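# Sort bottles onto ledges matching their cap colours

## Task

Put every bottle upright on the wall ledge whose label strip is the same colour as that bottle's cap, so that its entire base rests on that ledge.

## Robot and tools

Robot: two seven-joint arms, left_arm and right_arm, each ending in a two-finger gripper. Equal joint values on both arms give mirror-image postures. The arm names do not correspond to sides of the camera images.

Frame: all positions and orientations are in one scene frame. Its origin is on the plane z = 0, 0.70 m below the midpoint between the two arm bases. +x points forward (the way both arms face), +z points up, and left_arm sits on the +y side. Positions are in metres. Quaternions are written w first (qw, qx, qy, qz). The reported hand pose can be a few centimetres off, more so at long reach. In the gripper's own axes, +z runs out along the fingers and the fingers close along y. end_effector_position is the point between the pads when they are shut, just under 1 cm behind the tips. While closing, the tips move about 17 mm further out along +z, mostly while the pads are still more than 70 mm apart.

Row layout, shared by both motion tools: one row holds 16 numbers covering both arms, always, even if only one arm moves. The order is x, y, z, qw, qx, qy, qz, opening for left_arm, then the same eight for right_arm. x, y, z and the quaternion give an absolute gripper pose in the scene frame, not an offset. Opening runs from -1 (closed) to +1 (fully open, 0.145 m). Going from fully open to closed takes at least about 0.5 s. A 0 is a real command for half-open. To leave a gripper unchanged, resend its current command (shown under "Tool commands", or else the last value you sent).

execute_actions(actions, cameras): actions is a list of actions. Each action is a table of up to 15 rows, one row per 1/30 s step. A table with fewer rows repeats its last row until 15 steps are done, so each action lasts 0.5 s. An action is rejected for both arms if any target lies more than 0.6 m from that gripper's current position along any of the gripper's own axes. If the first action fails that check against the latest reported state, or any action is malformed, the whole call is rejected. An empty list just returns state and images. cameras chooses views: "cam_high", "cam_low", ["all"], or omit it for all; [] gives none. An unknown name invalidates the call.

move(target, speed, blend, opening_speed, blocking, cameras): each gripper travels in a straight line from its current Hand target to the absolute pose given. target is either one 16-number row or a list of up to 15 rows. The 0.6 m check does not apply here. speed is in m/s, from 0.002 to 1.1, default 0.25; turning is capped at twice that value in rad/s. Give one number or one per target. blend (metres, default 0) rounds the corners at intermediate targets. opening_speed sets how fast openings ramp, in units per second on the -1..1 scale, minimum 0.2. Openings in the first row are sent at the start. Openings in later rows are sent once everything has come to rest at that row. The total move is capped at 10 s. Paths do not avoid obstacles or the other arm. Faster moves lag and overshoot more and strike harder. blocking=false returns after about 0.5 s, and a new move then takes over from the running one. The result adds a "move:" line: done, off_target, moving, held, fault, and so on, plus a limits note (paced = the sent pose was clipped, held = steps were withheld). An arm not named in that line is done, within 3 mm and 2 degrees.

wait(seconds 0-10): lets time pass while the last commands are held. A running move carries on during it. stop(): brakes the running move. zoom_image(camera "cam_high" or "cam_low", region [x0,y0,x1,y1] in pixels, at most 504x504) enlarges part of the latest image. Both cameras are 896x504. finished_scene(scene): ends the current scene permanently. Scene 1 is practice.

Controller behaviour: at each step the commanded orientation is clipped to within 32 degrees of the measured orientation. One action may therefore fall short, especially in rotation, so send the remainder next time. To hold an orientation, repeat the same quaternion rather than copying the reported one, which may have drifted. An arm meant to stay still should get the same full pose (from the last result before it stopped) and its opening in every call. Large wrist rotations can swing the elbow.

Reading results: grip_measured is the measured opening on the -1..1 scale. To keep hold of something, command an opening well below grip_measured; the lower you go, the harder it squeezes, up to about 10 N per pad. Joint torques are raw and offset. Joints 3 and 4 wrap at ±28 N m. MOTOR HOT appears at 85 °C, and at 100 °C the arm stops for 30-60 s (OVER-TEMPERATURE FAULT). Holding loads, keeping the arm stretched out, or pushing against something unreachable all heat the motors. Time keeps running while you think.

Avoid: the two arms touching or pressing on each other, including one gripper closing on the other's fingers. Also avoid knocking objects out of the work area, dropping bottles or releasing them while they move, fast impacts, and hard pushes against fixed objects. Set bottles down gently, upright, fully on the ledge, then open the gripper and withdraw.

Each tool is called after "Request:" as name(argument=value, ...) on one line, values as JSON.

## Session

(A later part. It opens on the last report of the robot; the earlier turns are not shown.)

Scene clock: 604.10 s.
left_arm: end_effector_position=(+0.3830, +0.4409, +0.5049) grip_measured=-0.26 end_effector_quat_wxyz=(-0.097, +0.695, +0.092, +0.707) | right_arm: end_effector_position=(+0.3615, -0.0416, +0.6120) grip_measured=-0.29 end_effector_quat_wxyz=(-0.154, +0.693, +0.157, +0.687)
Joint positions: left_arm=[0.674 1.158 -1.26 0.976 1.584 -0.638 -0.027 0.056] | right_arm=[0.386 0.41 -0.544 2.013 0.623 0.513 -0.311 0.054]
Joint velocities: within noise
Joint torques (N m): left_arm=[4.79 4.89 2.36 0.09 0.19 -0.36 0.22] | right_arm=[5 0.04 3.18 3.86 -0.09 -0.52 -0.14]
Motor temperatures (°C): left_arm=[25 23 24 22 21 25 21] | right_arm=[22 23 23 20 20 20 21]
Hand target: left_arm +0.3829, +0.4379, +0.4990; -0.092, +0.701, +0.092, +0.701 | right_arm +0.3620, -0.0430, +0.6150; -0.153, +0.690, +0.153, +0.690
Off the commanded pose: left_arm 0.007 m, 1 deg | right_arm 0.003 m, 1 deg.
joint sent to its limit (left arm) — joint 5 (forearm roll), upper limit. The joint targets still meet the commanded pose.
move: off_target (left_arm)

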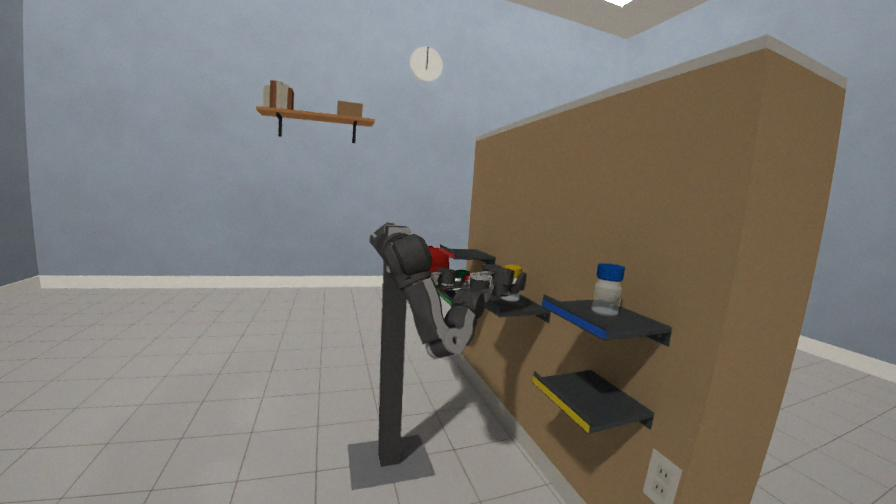

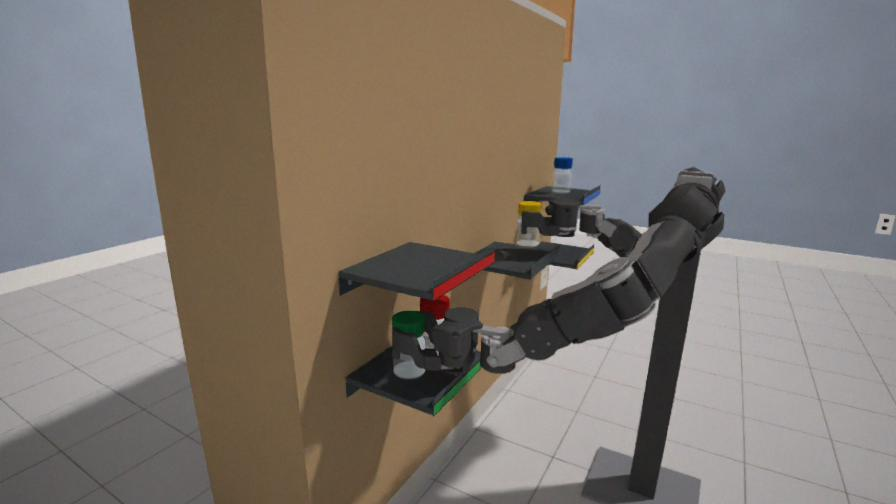

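Request:
move(target=[[0.383,0.439,0.5045,-0.092,0.701,0.092,0.701,-0.7,0.362,-0.043,0.64,-0.153,0.69,0.153,0.69,-0.7],[0.383,0.439,0.5045,-0.092,0.701,0.092,0.701,0.0,0.33,-0.058,0.645,-0.153,0.69,0.153,0.69,-0.7],[0.265,0.406,0.515,-0.092,0.701,0.092,0.701,0.0,0.265,-0.09,0.64,-0.153,0.69,0.153,0.69,-0.7],[0.255,0.36,0.515,-0.092,0.701,0.092,0.701,0.1,0.24,-0.20,0.53,0,0.7071,0,0.7071,-0.7],[0.265,0.308,0.505,-0.092,0.701,0.092,0.701,0.1,0.26,-0.34,0.53,0.092,0.701,-0.092,0.701,-0.7]], speed=[0.08,0.12,0.2,0.25,0.25], opening_speed=1.0)

Request:
zoom_image(camera="cam_low", region=[330, 180, 660, 420])

Request:
zoom_image(camera="cam_high", region=[420, 210, 700, 430])

Scene clock: 634.00 s.
left_arm: end_effector_position=(+0.2649, +0.3086, +0.5063) grip_measured=+0.10 end_effector_quat_wxyz=(-0.093, +0.700, +0.092, +0.702) | right_arm: end_effector_position=(+0.2594, -0.3413, +0.5286) grip_measured=-0.29 end_effector_quat_wxyz=(+0.095, +0.703, -0.094, +0.699)
Joint positions: left_arm=[-0.099 1.4 -0.897 1.943 0.858 -0.789 -1.02 0.083] | right_arm=[-0.626 0.532 0.445 1.958 0.675 -0.057 -0.115 0.054]
Joint velocities: within noise
Joint torques (N m): left_arm=[2.23 4.76 2.21 1.74 -0.21 -0.36 0.24] | right_arm=[0.65 4.15 2.69 3.9 0.09 -0.54 0.16]
Motor temperatures (°C): left_arm=[24 23 24 21 21 25 21] | right_arm=[22 23 23 20 20 21 21]
Hand target: left_arm +0.2650, +0.3080, +0.5049; -0.092, +0.701, +0.092, +0.701 | right_arm +0.2600, -0.3401, +0.5300; +0.092, +0.701, -0.092, +0.701
Off the commanded pose: left_arm 0.001 m, 0 deg | right_arm 0.002 m, 1 deg.
joint read past its limit (left arm) — joint 6 (wrist pitch), lower limit.
joint sent to its limit (left arm) — joint 6 (wrist pitch), lower limit. The joint targets still meet the commanded pose.
move: done; target 4's new opening was sent with left_arm's hand 0.003 m and 9 deg from that target

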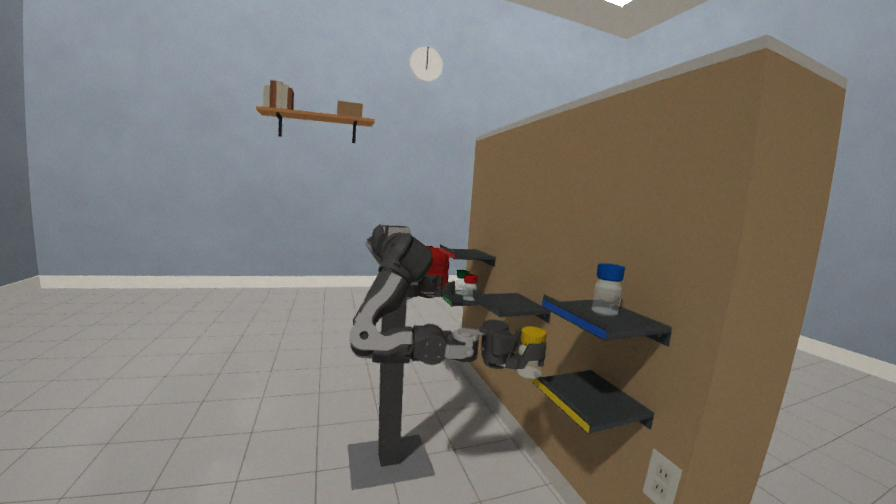

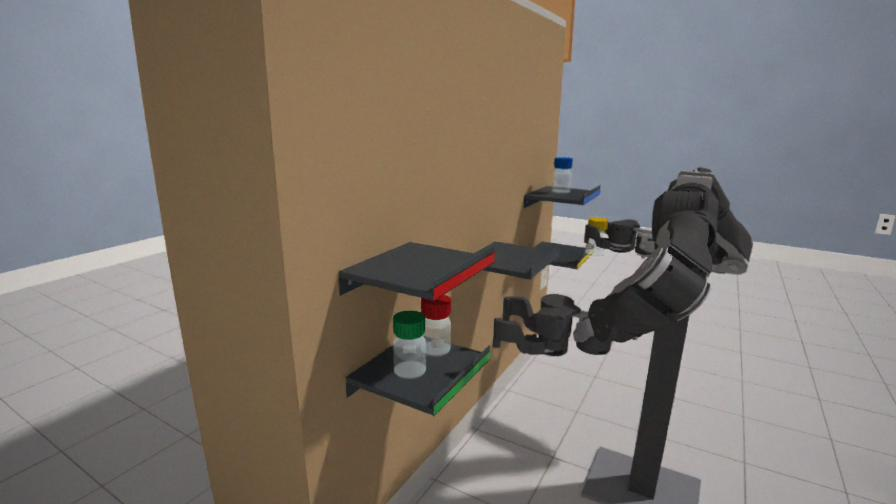

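Scaled by 1.527 from the camera's 896x504 image, which has a finer 1280x720 frame.

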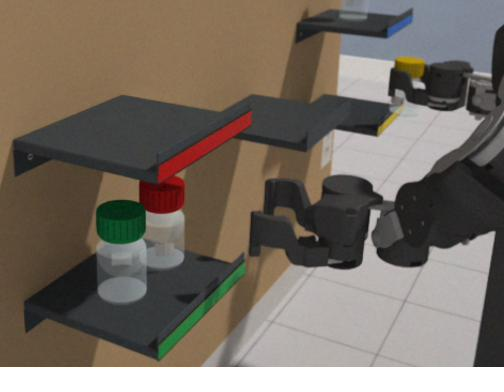

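Scaled by 1.800 from the camera's 896x504 image, which has a finer 1280x720 frame.

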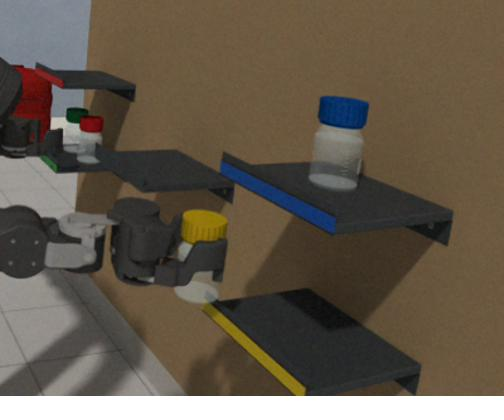

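Request:
zoom_image(camera="cam_high", region=[420, 250, 510, 310])

Request:
zoom_image(camera="cam_low", region=[340, 280, 500, 420])

Scaled by 5.600 from the camera's 896x504 image, which has a finer 1280x720 frame.

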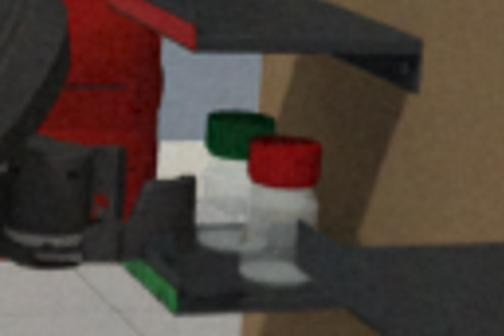

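Scaled by 3.150 from the camera's 896x504 image, which has a finer 1280x720 frame.

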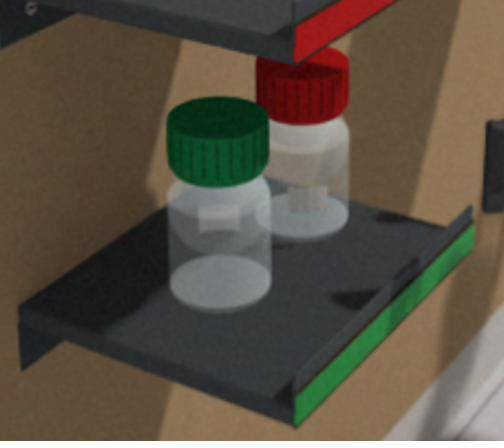

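Request:
move(target=[[0.285,0.304,0.504,-0.183,0.683,0.183,0.683,0.1,0.31,-0.365,0.528,0.092,0.701,-0.092,0.701,-0.7],[0.32,0.325,0.504,-0.183,0.683,0.183,0.683,0.1,0.385,-0.388,0.518,0.092,0.701,-0.092,0.701,-0.7]], speed=0.17)

Request:
zoom_image(camera="cam_low", region=[340, 280, 540, 420])

Request:
zoom_image(camera="cam_high", region=[420, 250, 510, 310])

Request:
zoom_image(camera="cam_high", region=[500, 300, 680, 430])

Scene clock: 666.40 s.
left_arm: end_effector_position=(+0.3200, +0.3265, +0.5069) grip_measured=+0.10 end_effector_quat_wxyz=(-0.185, +0.679, +0.185, +0.686) | right_arm: end_effector_position=(+0.3845, -0.3894, +0.5168) grip_measured=-0.29 end_effector_quat_wxyz=(+0.093, +0.704, -0.095, +0.697)
Joint positions: left_arm=[0.199 1.122 -0.865 1.765 0.938 -0.474 -1.124 0.083] | right_arm=[0.107 0.676 0.117 1.301 0.653 -0.025 -0.009 0.054]
Joint velocities: within noise
Joint torques (N m): left_arm=[4.63 4.18 1.77 2.24 -0.25 -0.24 0.23] | right_arm=[4.34 6 2.3 3.41 0.05 -0.8 0.19]
Motor temperatures (°C): left_arm=[23 23 24 21 22 24 21] | right_arm=[21 23 23 21 20 21 21]
Hand target: left_arm +0.3200, +0.3250, +0.5040; -0.183, +0.683, +0.183, +0.683 | right_arm +0.3850, -0.3881, +0.5181; +0.092, +0.701, -0.092, +0.701
Off the commanded pose: left_arm 0.003 m, 1 deg | right_arm 0.002 m, 1 deg.
move: done

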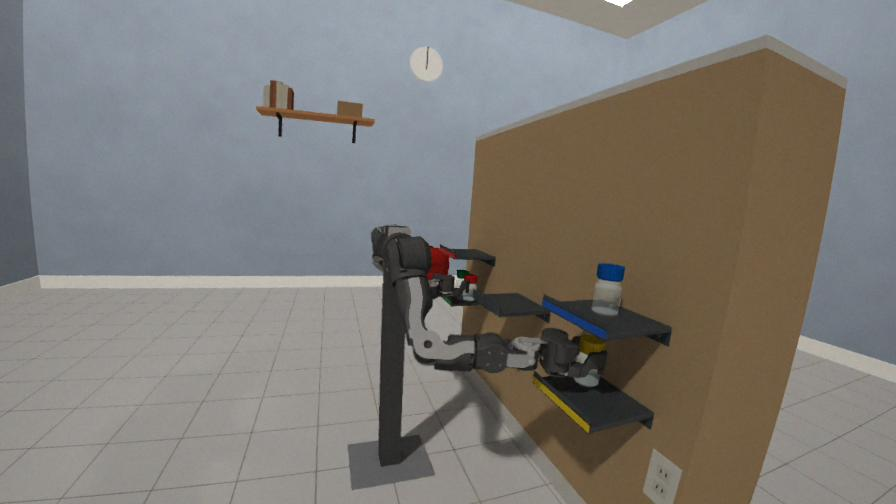

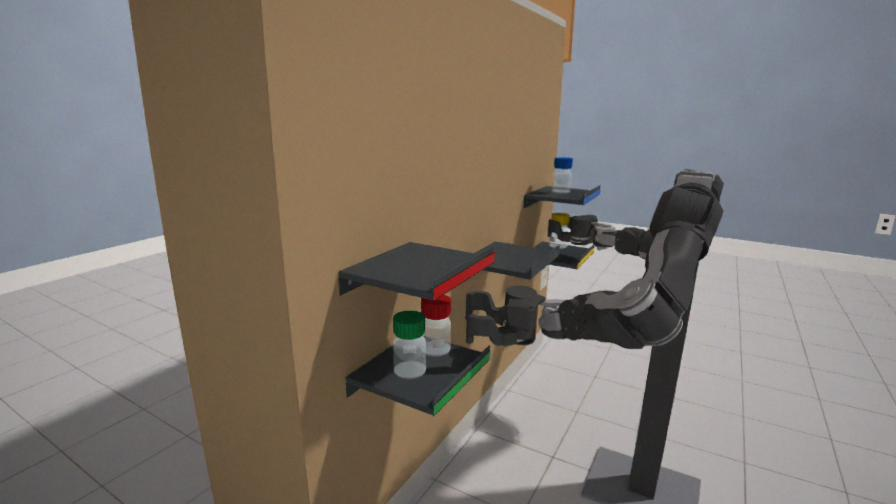

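Scaled by 2.520 from the camera's 896x504 image, which has a finer 1280x720 frame.

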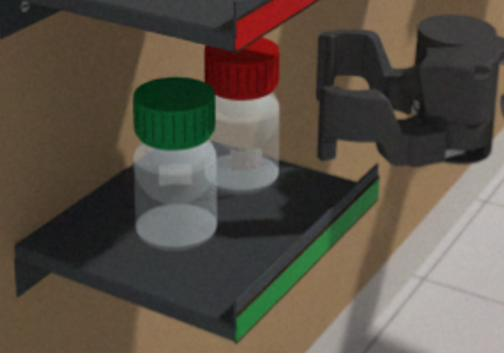

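Scaled by 5.600 from the camera's 896x504 image, which has a finer 1280x720 frame.

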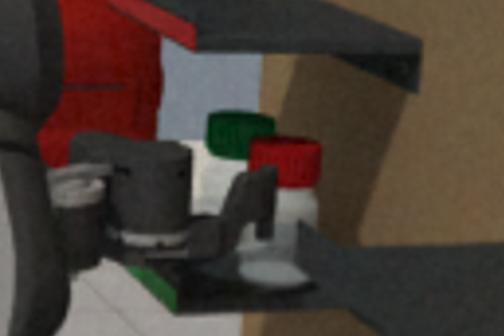

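Scaled by 2.800 from the camera's 896x504 image, which has a finer 1280x720 frame.

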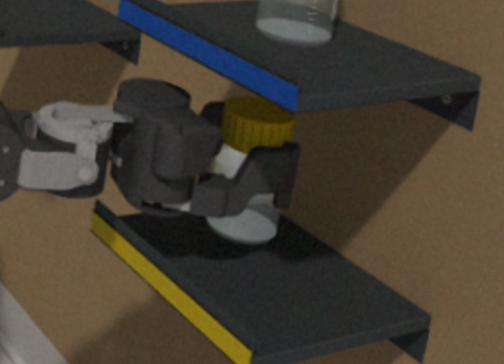

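Request:
move(target=[[0.368,0.351,0.503,-0.183,0.683,0.183,0.683,0.1,0.385,-0.388,0.502,0.092,0.701,-0.092,0.701,-0.7],[0.368,0.351,0.503,-0.183,0.683,0.183,0.683,0.1,0.385,-0.388,0.485,0.092,0.701,-0.092,0.701,-0.7]], speed=[0.1,0.04])

Request:
zoom_image(camera="cam_low", region=[340, 280, 540, 420])

Request:
zoom_image(camera="cam_high", region=[420, 250, 510, 310])

Request:
zoom_image(camera="cam_high", region=[500, 300, 680, 430])

Scene clock: 689.33 s.
left_arm: end_effector_position=(+0.3680, +0.3526, +0.5062) grip_measured=+0.10 end_effector_quat_wxyz=(-0.185, +0.679, +0.185, +0.686) | right_arm: end_effector_position=(+0.3854, -0.3905, +0.4937) grip_measured=-0.29 end_effector_quat_wxyz=(+0.097, +0.691, -0.092, +0.711)
Joint positions: left_arm=[0.38 1.027 -0.865 1.499 1.048 -0.418 -0.901 0.083] | right_arm=[0.136 0.629 0.088 1.165 0.611 -0.175 0.038 0.054]
Joint velocities: within noise
Joint torques (N m): left_arm=[5.79 4.36 2.04 2.02 -0.2 -0.35 0.23] | right_arm=[3.55 4.97 0.68 2.4 0.23 -0.01 0.15]
Motor temperatures (°C): left_arm=[24 23 24 21 22 24 21] | right_arm=[22 24 23 21 20 21 21]
Hand target: left_arm +0.3679, +0.3509, +0.5029; -0.183, +0.683, +0.183, +0.683 | right_arm +0.3848, -0.3879, +0.4851; +0.092, +0.701, -0.092, +0.701
Off the commanded pose: left_arm 0.004 m, 1 deg | right_arm 0.009 m, 2 deg.
move: off_target (left_arm, right_arm)

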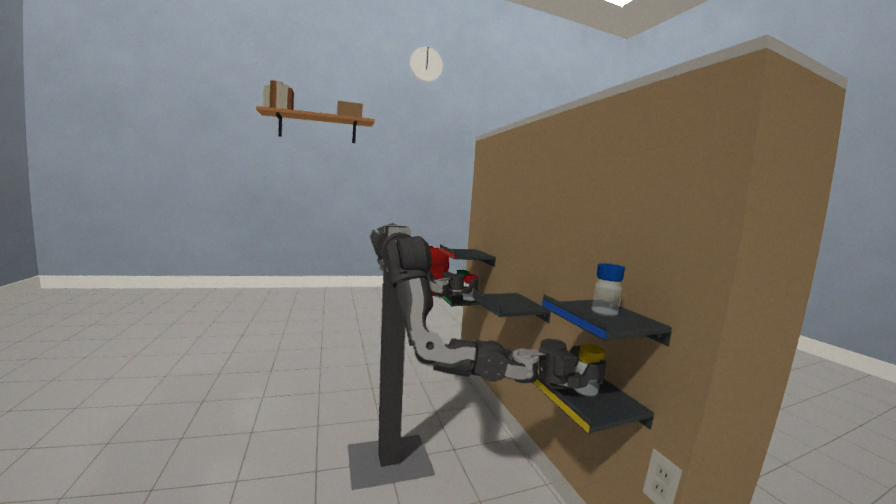

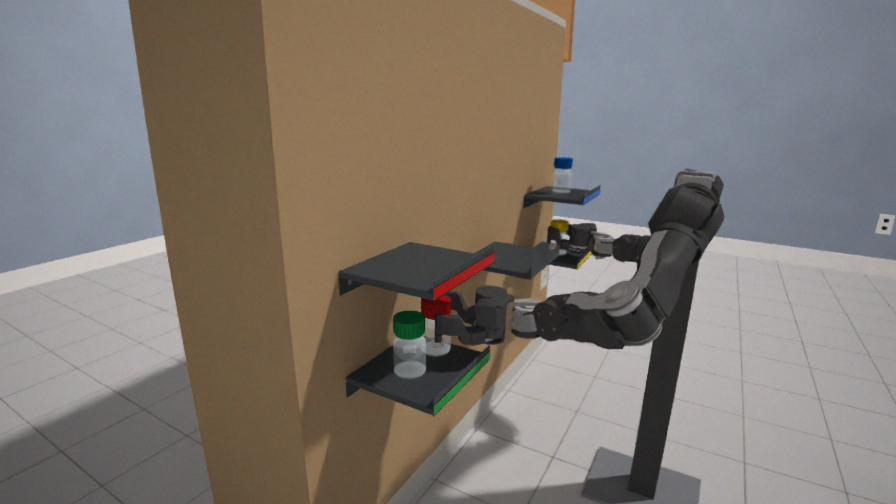

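Scaled by 2.520 from the camera's 896x504 image, which has a finer 1280x720 frame.

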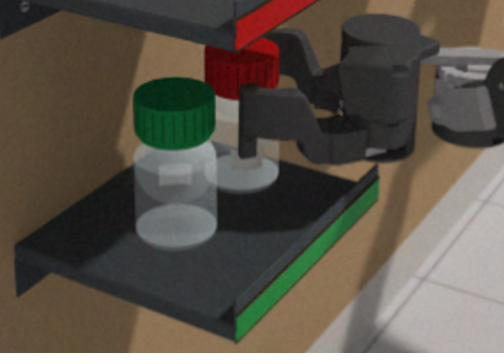

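Scaled by 5.600 from the camera's 896x504 image, which has a finer 1280x720 frame.

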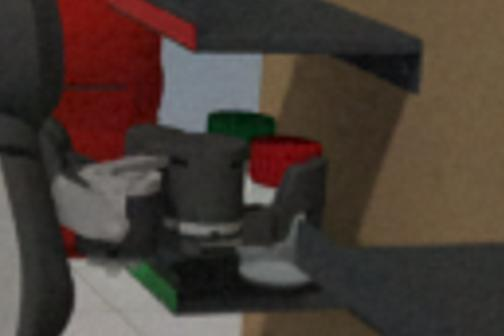

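Scaled by 2.800 from the camera's 896x504 image, which has a finer 1280x720 frame.

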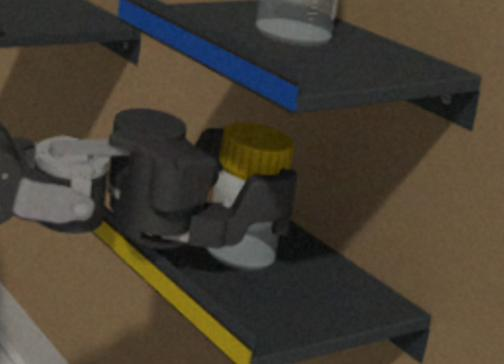

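Request:
move(target=[[0.370,0.350,0.498,-0.183,0.683,0.183,0.683,0.1,0.385,-0.389,0.493,0.092,0.701,-0.092,0.701,-0.7],[0.370,0.350,0.498,-0.183,0.683,0.183,0.683,-0.7,0.385,-0.389,0.493,0.092,0.701,-0.092,0.701,0.3],[0.370,0.350,0.53,-0.183,0.683,0.183,0.683,-0.7,0.34,-0.375,0.497,0.092,0.701,-0.092,0.701,0.3]], speed=0.08, opening_speed=0.9)

Request:
zoom_image(camera="cam_low", region=[340, 280, 540, 420])

Request:
zoom_image(camera="cam_high", region=[420, 230, 680, 430])

Scene clock: 704.50 s.
left_arm: end_effector_position=(+0.3699, +0.3493, +0.5273) grip_measured=-0.26 end_effector_quat_wxyz=(-0.182, +0.686, +0.182, +0.680) | right_arm: end_effector_position=(+0.3401, -0.3737, +0.4959) grip_measured=+0.30 end_effector_quat_wxyz=(+0.091, +0.702, -0.088, +0.701)
Joint positions: left_arm=[0.408 1.082 -0.848 1.589 1.093 -0.338 -0.92 0.056] | right_arm=[-0.152 0.633 0.205 1.462 0.649 -0.114 -0.023 0.098]
Joint velocities: within noise
Joint torques (N m): left_arm=[6.66 5.66 3.3 2.93 -0.4 -0.53 -0.05] | right_arm=[3.07 5.5 3.58 3.89 0.16 -0.39 -0.12]
Motor temperatures (°C): left_arm=[24 23 24 21 22 24 21] | right_arm=[22 24 23 21 20 21 21]
Hand target: left_arm +0.3700, +0.3500, +0.5300; -0.183, +0.683, +0.183, +0.683 | right_arm +0.3400, -0.3751, +0.4971; +0.092, +0.701, -0.092, +0.701
Off the commanded pose: left_arm 0.003 m, 1 deg | right_arm 0.002 m, 0 deg.
move: done

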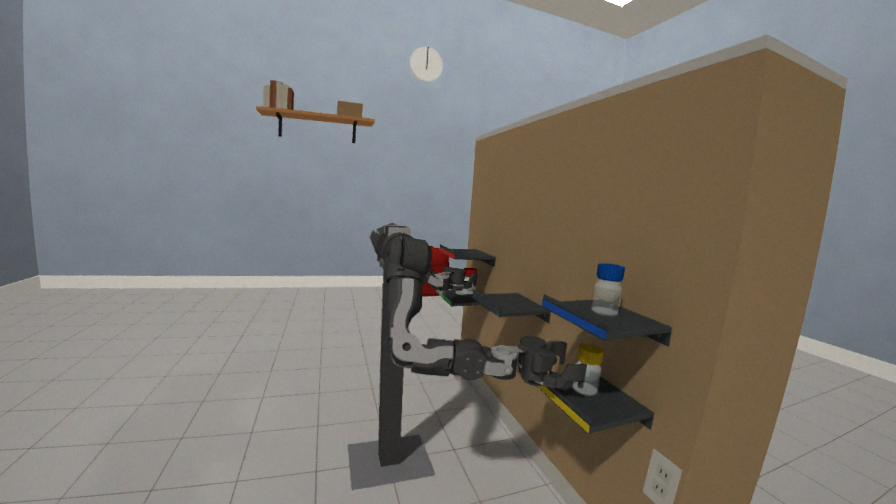

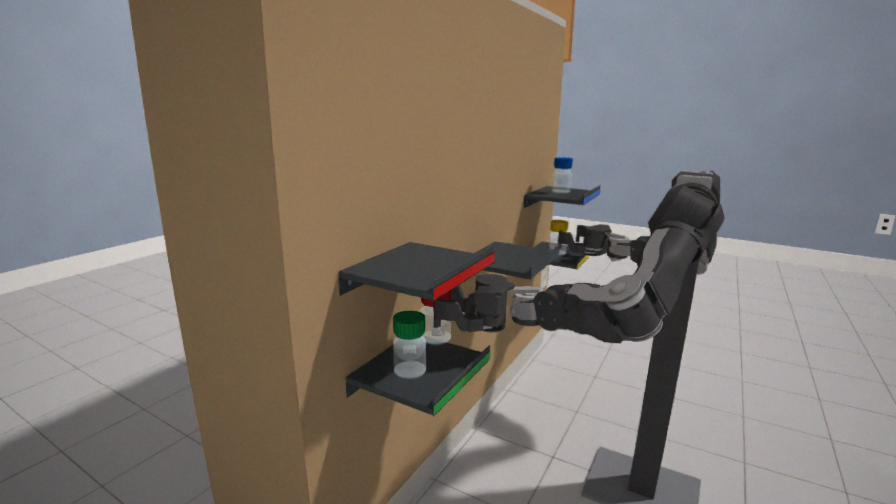

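Scaled by 2.520 from the camera's 896x504 image, which has a finer 1280x720 frame.

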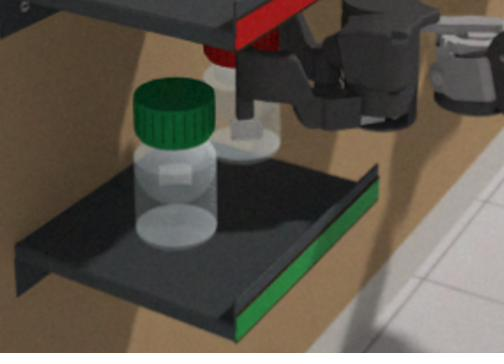

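Scaled by 1.938 from the camera's 896x504 image, which has a finer 1280x720 frame.

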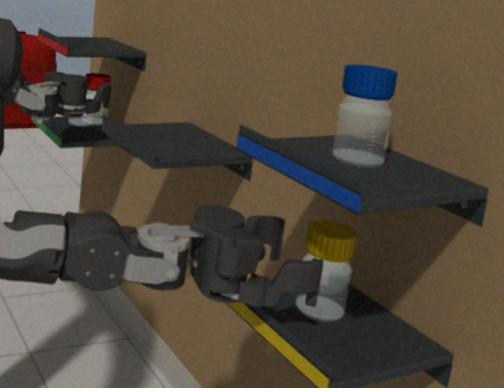

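Request:
move(target=[[0.258,0.286,0.54,-0.183,0.683,0.183,0.683,-0.7,0.27,-0.35,0.497,0.092,0.701,-0.092,0.701,0.3],[0.245,0.32,0.735,-0.122,0.696,0.122,0.696,-0.7,0.26,-0.34,0.497,0.092,0.701,-0.092,0.701,0.3],[0.30,0.36,0.737,-0.092,0.701,0.092,0.701,-0.7,0.26,-0.34,0.497,0.092,0.701,-0.092,0.701,0.3],[0.383,0.385,0.735,-0.092,0.701,0.092,0.701,-0.7,0.26,-0.34,0.497,0.092,0.701,-0.092,0.701,0.3]], speed=[0.15,0.25,0.2,0.15])

Request:
zoom_image(camera="cam_low", region=[330, 160, 530, 330])

Scene clock: 721.63 s.
left_arm: end_effector_position=(+0.3828, +0.3861, +0.7329) grip_measured=-0.27 end_effector_quat_wxyz=(-0.096, +0.704, +0.092, +0.698) | right_arm: end_effector_position=(+0.2606, -0.3385, +0.4951) grip_measured=+0.30 end_effector_quat_wxyz=(+0.088, +0.704, -0.090, +0.699)
Joint positions: left_arm=[1.621 1.505 -1.45 1.644 1.584 0.18 -0.406 0.056] | right_arm=[-0.584 0.5 0.358 1.823 0.618 -0.175 -0.07 0.098]
Joint velocities: within noise
Joint torques (N m): left_arm=[5.45 -0.36 4.44 0.31 -0.01 -0.8 0.18] | right_arm=[0.49 3.47 3.51 4.19 0.03 -0.55 -0.14]
Motor temperatures (°C): left_arm=[25 23 25 22 22 25 21] | right_arm=[22 24 23 21 20 21 21]
Hand target: left_arm +0.3830, +0.3851, +0.7350; -0.092, +0.701, +0.092, +0.701 | right_arm +0.2601, -0.3400, +0.4970; +0.092, +0.701, -0.092, +0.701
Off the commanded pose: left_arm 0.002 m, 1 deg | right_arm 0.003 m, 1 deg.
joint sent to its limit (left arm) — joint 5 (forearm roll), upper limit. The joint targets still meet the commanded pose.
move: done

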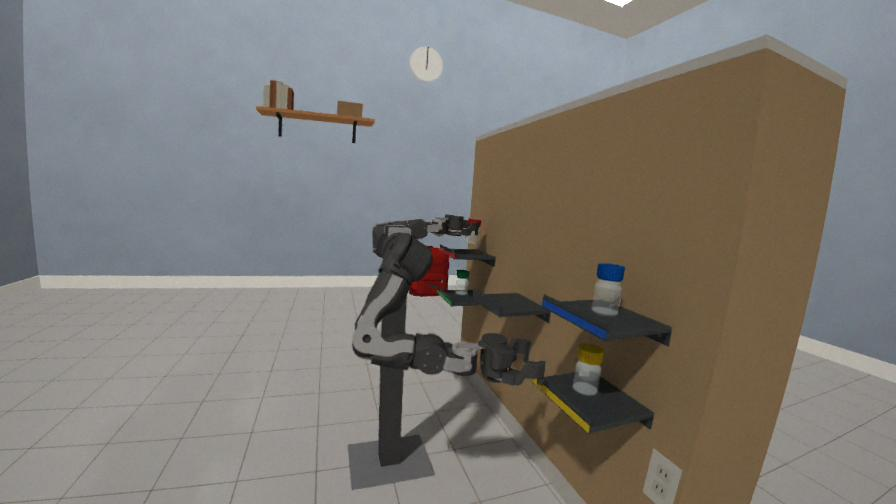

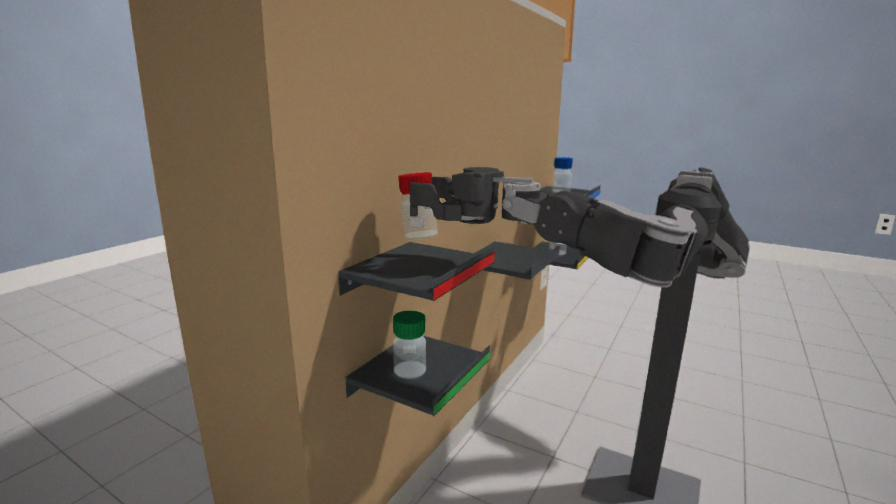

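Scaled by 2.520 from the camera's 896x504 image, which has a finer 1280x720 frame.

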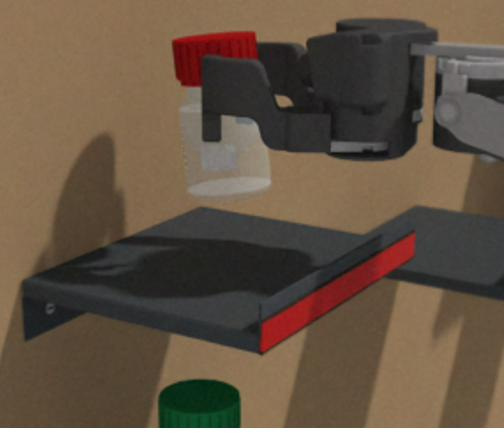

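Request:
move(target=[[0.383,0.385,0.705,-0.087,0.663,0.097,0.737,-0.7,0.26,-0.34,0.497,0.092,0.701,-0.092,0.701,0.3],[0.383,0.385,0.682,-0.087,0.663,0.097,0.737,-0.7,0.26,-0.34,0.497,0.092,0.701,-0.092,0.701,0.3]], speed=[0.1,0.04])

Request:
zoom_image(camera="cam_low", region=[330, 160, 530, 330])

Scene clock: 736.90 s.
left_arm: end_effector_position=(+0.3819, +0.3855, +0.6925) grip_measured=-0.27 end_effector_quat_wxyz=(-0.087, +0.649, +0.097, +0.749) | right_arm: end_effector_position=(+0.2606, -0.3385, +0.4951) grip_measured=+0.30 end_effector_quat_wxyz=(+0.088, +0.704, -0.090, +0.699)
Joint positions: left_arm=[1.411 1.511 -1.527 1.649 1.526 -0.254 -0.406 0.056] | right_arm=[-0.584 0.5 0.358 1.823 0.618 -0.175 -0.07 0.098]
Joint velocities: within noise
Joint torques (N m): left_arm=[3.39 0.49 1.78 0.09 0.2 -0.13 0.09] | right_arm=[0.41 3.39 3.51 4.18 0 -0.55 -0.14]
Motor temperatures (°C): left_arm=[25 23 26 21 22 25 21] | right_arm=[21 23 24 21 20 21 21]
Hand target: left_arm +0.3828, +0.3849, +0.6820; -0.087, +0.663, +0.097, +0.737 | right_arm +0.2601, -0.3400, +0.4970; +0.092, +0.701, -0.092, +0.701
Off the commanded pose: left_arm 0.011 m, 2 deg | right_arm 0.003 m, 1 deg.
move: off_target (left_arm)

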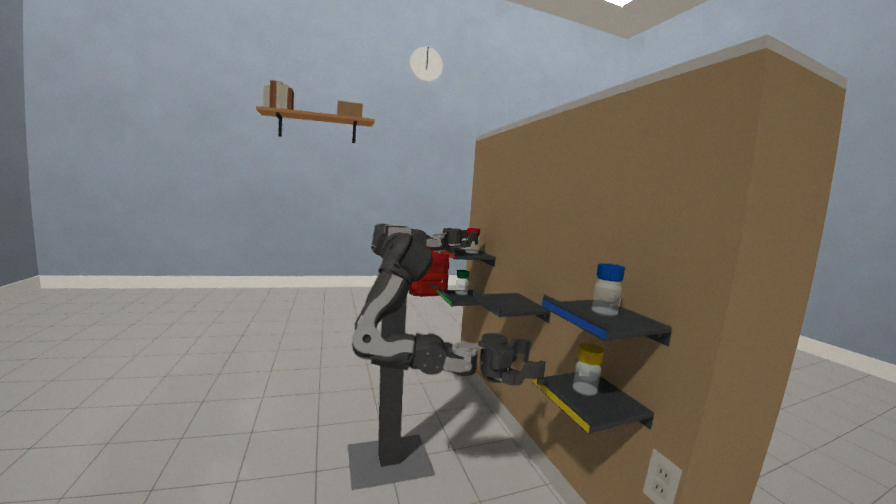

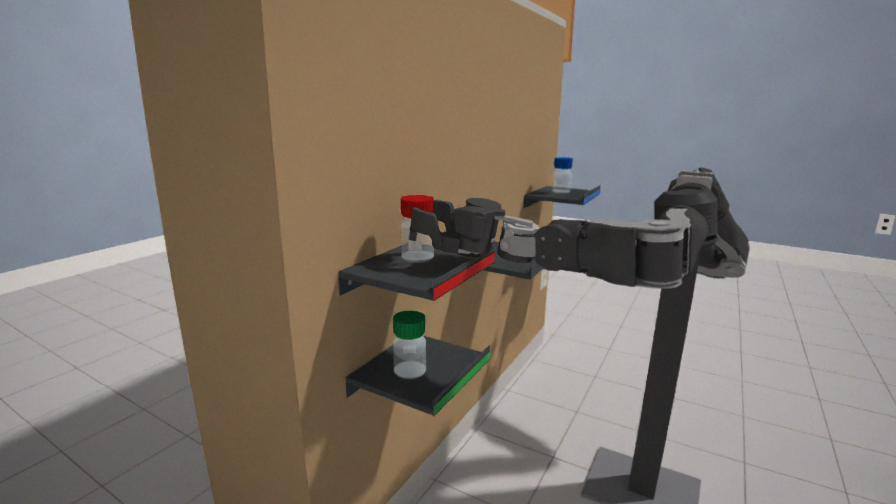

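Scaled by 2.520 from the camera's 896x504 image, which has a finer 1280x720 frame.

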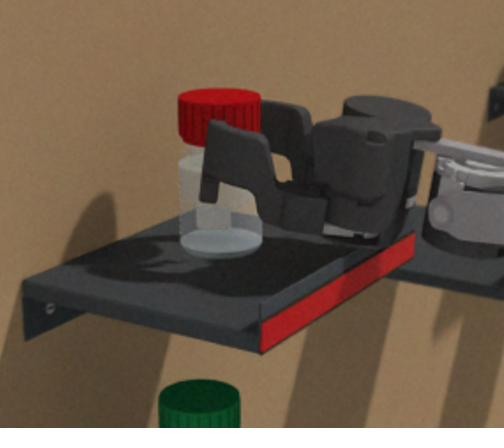

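Upright, on the ledge. Release and retreat.

Request:
move(target=[[0.383,0.385,0.692,-0.087,0.663,0.097,0.737,-0.7,0.26,-0.34,0.497,0.092,0.701,-0.092,0.701,0.3],[0.383,0.385,0.692,-0.087,0.663,0.097,0.737,0.3,0.26,-0.34,0.497,0.092,0.701,-0.092,0.701,0.3],[0.27,0.352,0.692,-0.092,0.701,0.092,0.701,0.3,0.26,-0.34,0.497,0.092,0.701,-0.092,0.701,0.3]], speed=0.12, opening_speed=0.8)

Request:
zoom_image(camera="cam_low", region=[330, 130, 630, 420])

Request:
zoom_image(camera="cam_high", region=[420, 210, 680, 430])

Scene clock: 749.47 s.
left_arm: end_effector_position=(+0.2715, +0.3511, +0.6937) grip_measured=+0.30 end_effector_quat_wxyz=(-0.110, +0.695, +0.110, +0.702) | right_arm: end_effector_position=(+0.2606, -0.3385, +0.4951) grip_measured=+0.30 end_effector_quat_wxyz=(+0.088, +0.704, -0.090, +0.699)
Joint positions: left_arm=[1.517 2.01 -1.562 2.252 1.559 -0.056 -0.555 0.098] | right_arm=[-0.584 0.5 0.358 1.823 0.618 -0.175 -0.07 0.098]
Joint velocities: within noise
Joint torques (N m): left_arm=[1.91 0.65 1.89 0.54 -0.17 -0.45 -0.06] | right_arm=[0.54 3.31 3.52 4.19 0.04 -0.54 -0.13]
Motor temperatures (°C): left_arm=[24 22 26 21 22 25 21] | right_arm=[21 23 24 21 20 21 21]
Hand target: left_arm +0.2711, +0.3517, +0.6920; -0.112, +0.697, +0.111, +0.700 | right_arm +0.2601, -0.3400, +0.4970; +0.092, +0.701, -0.092, +0.701
Off the commanded pose: left_arm 0.002 m, 3 deg | right_arm 0.003 m, 1 deg.
joint sent to its limit (left arm) — joint 2 (shoulder roll), upper limit; joint 3 (upper arm roll), lower limit. The joint targets are off in orientation, not in position.
move: off_target (left_arm)

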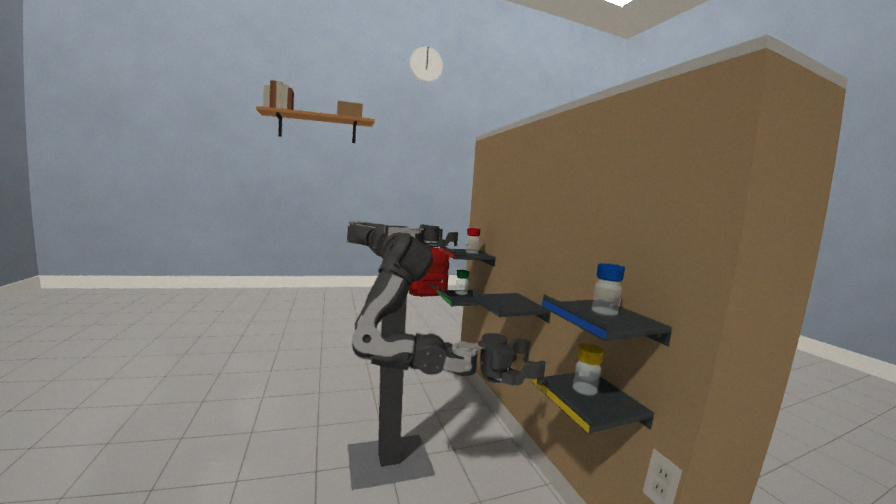

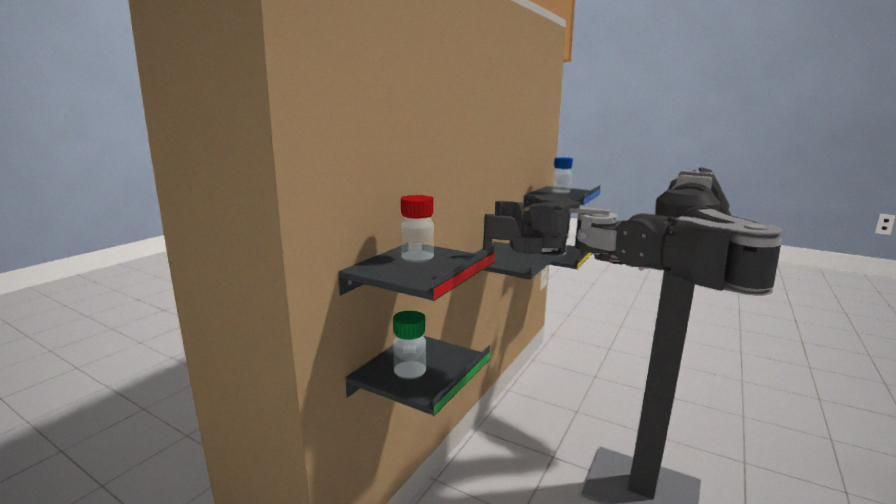

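Scaled by 1.680 from the camera's 896x504 image, which has a finer 1280x720 frame.

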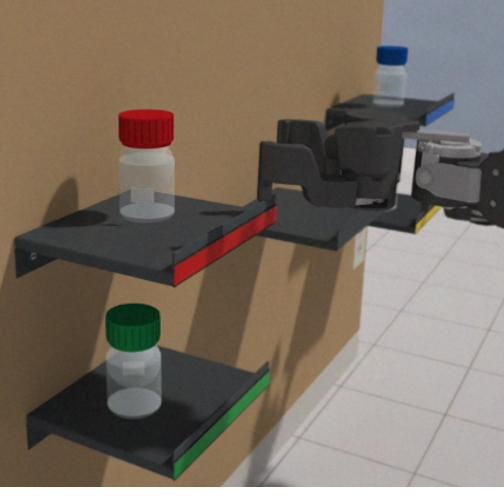

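Scaled by 1.938 from the camera's 896x504 image, which has a finer 1280x720 frame.

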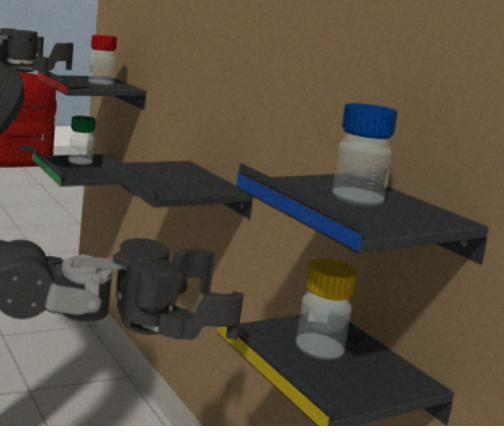

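All placed.

Request:
finished_scene(scene=2)

The scene is finished: the task was done.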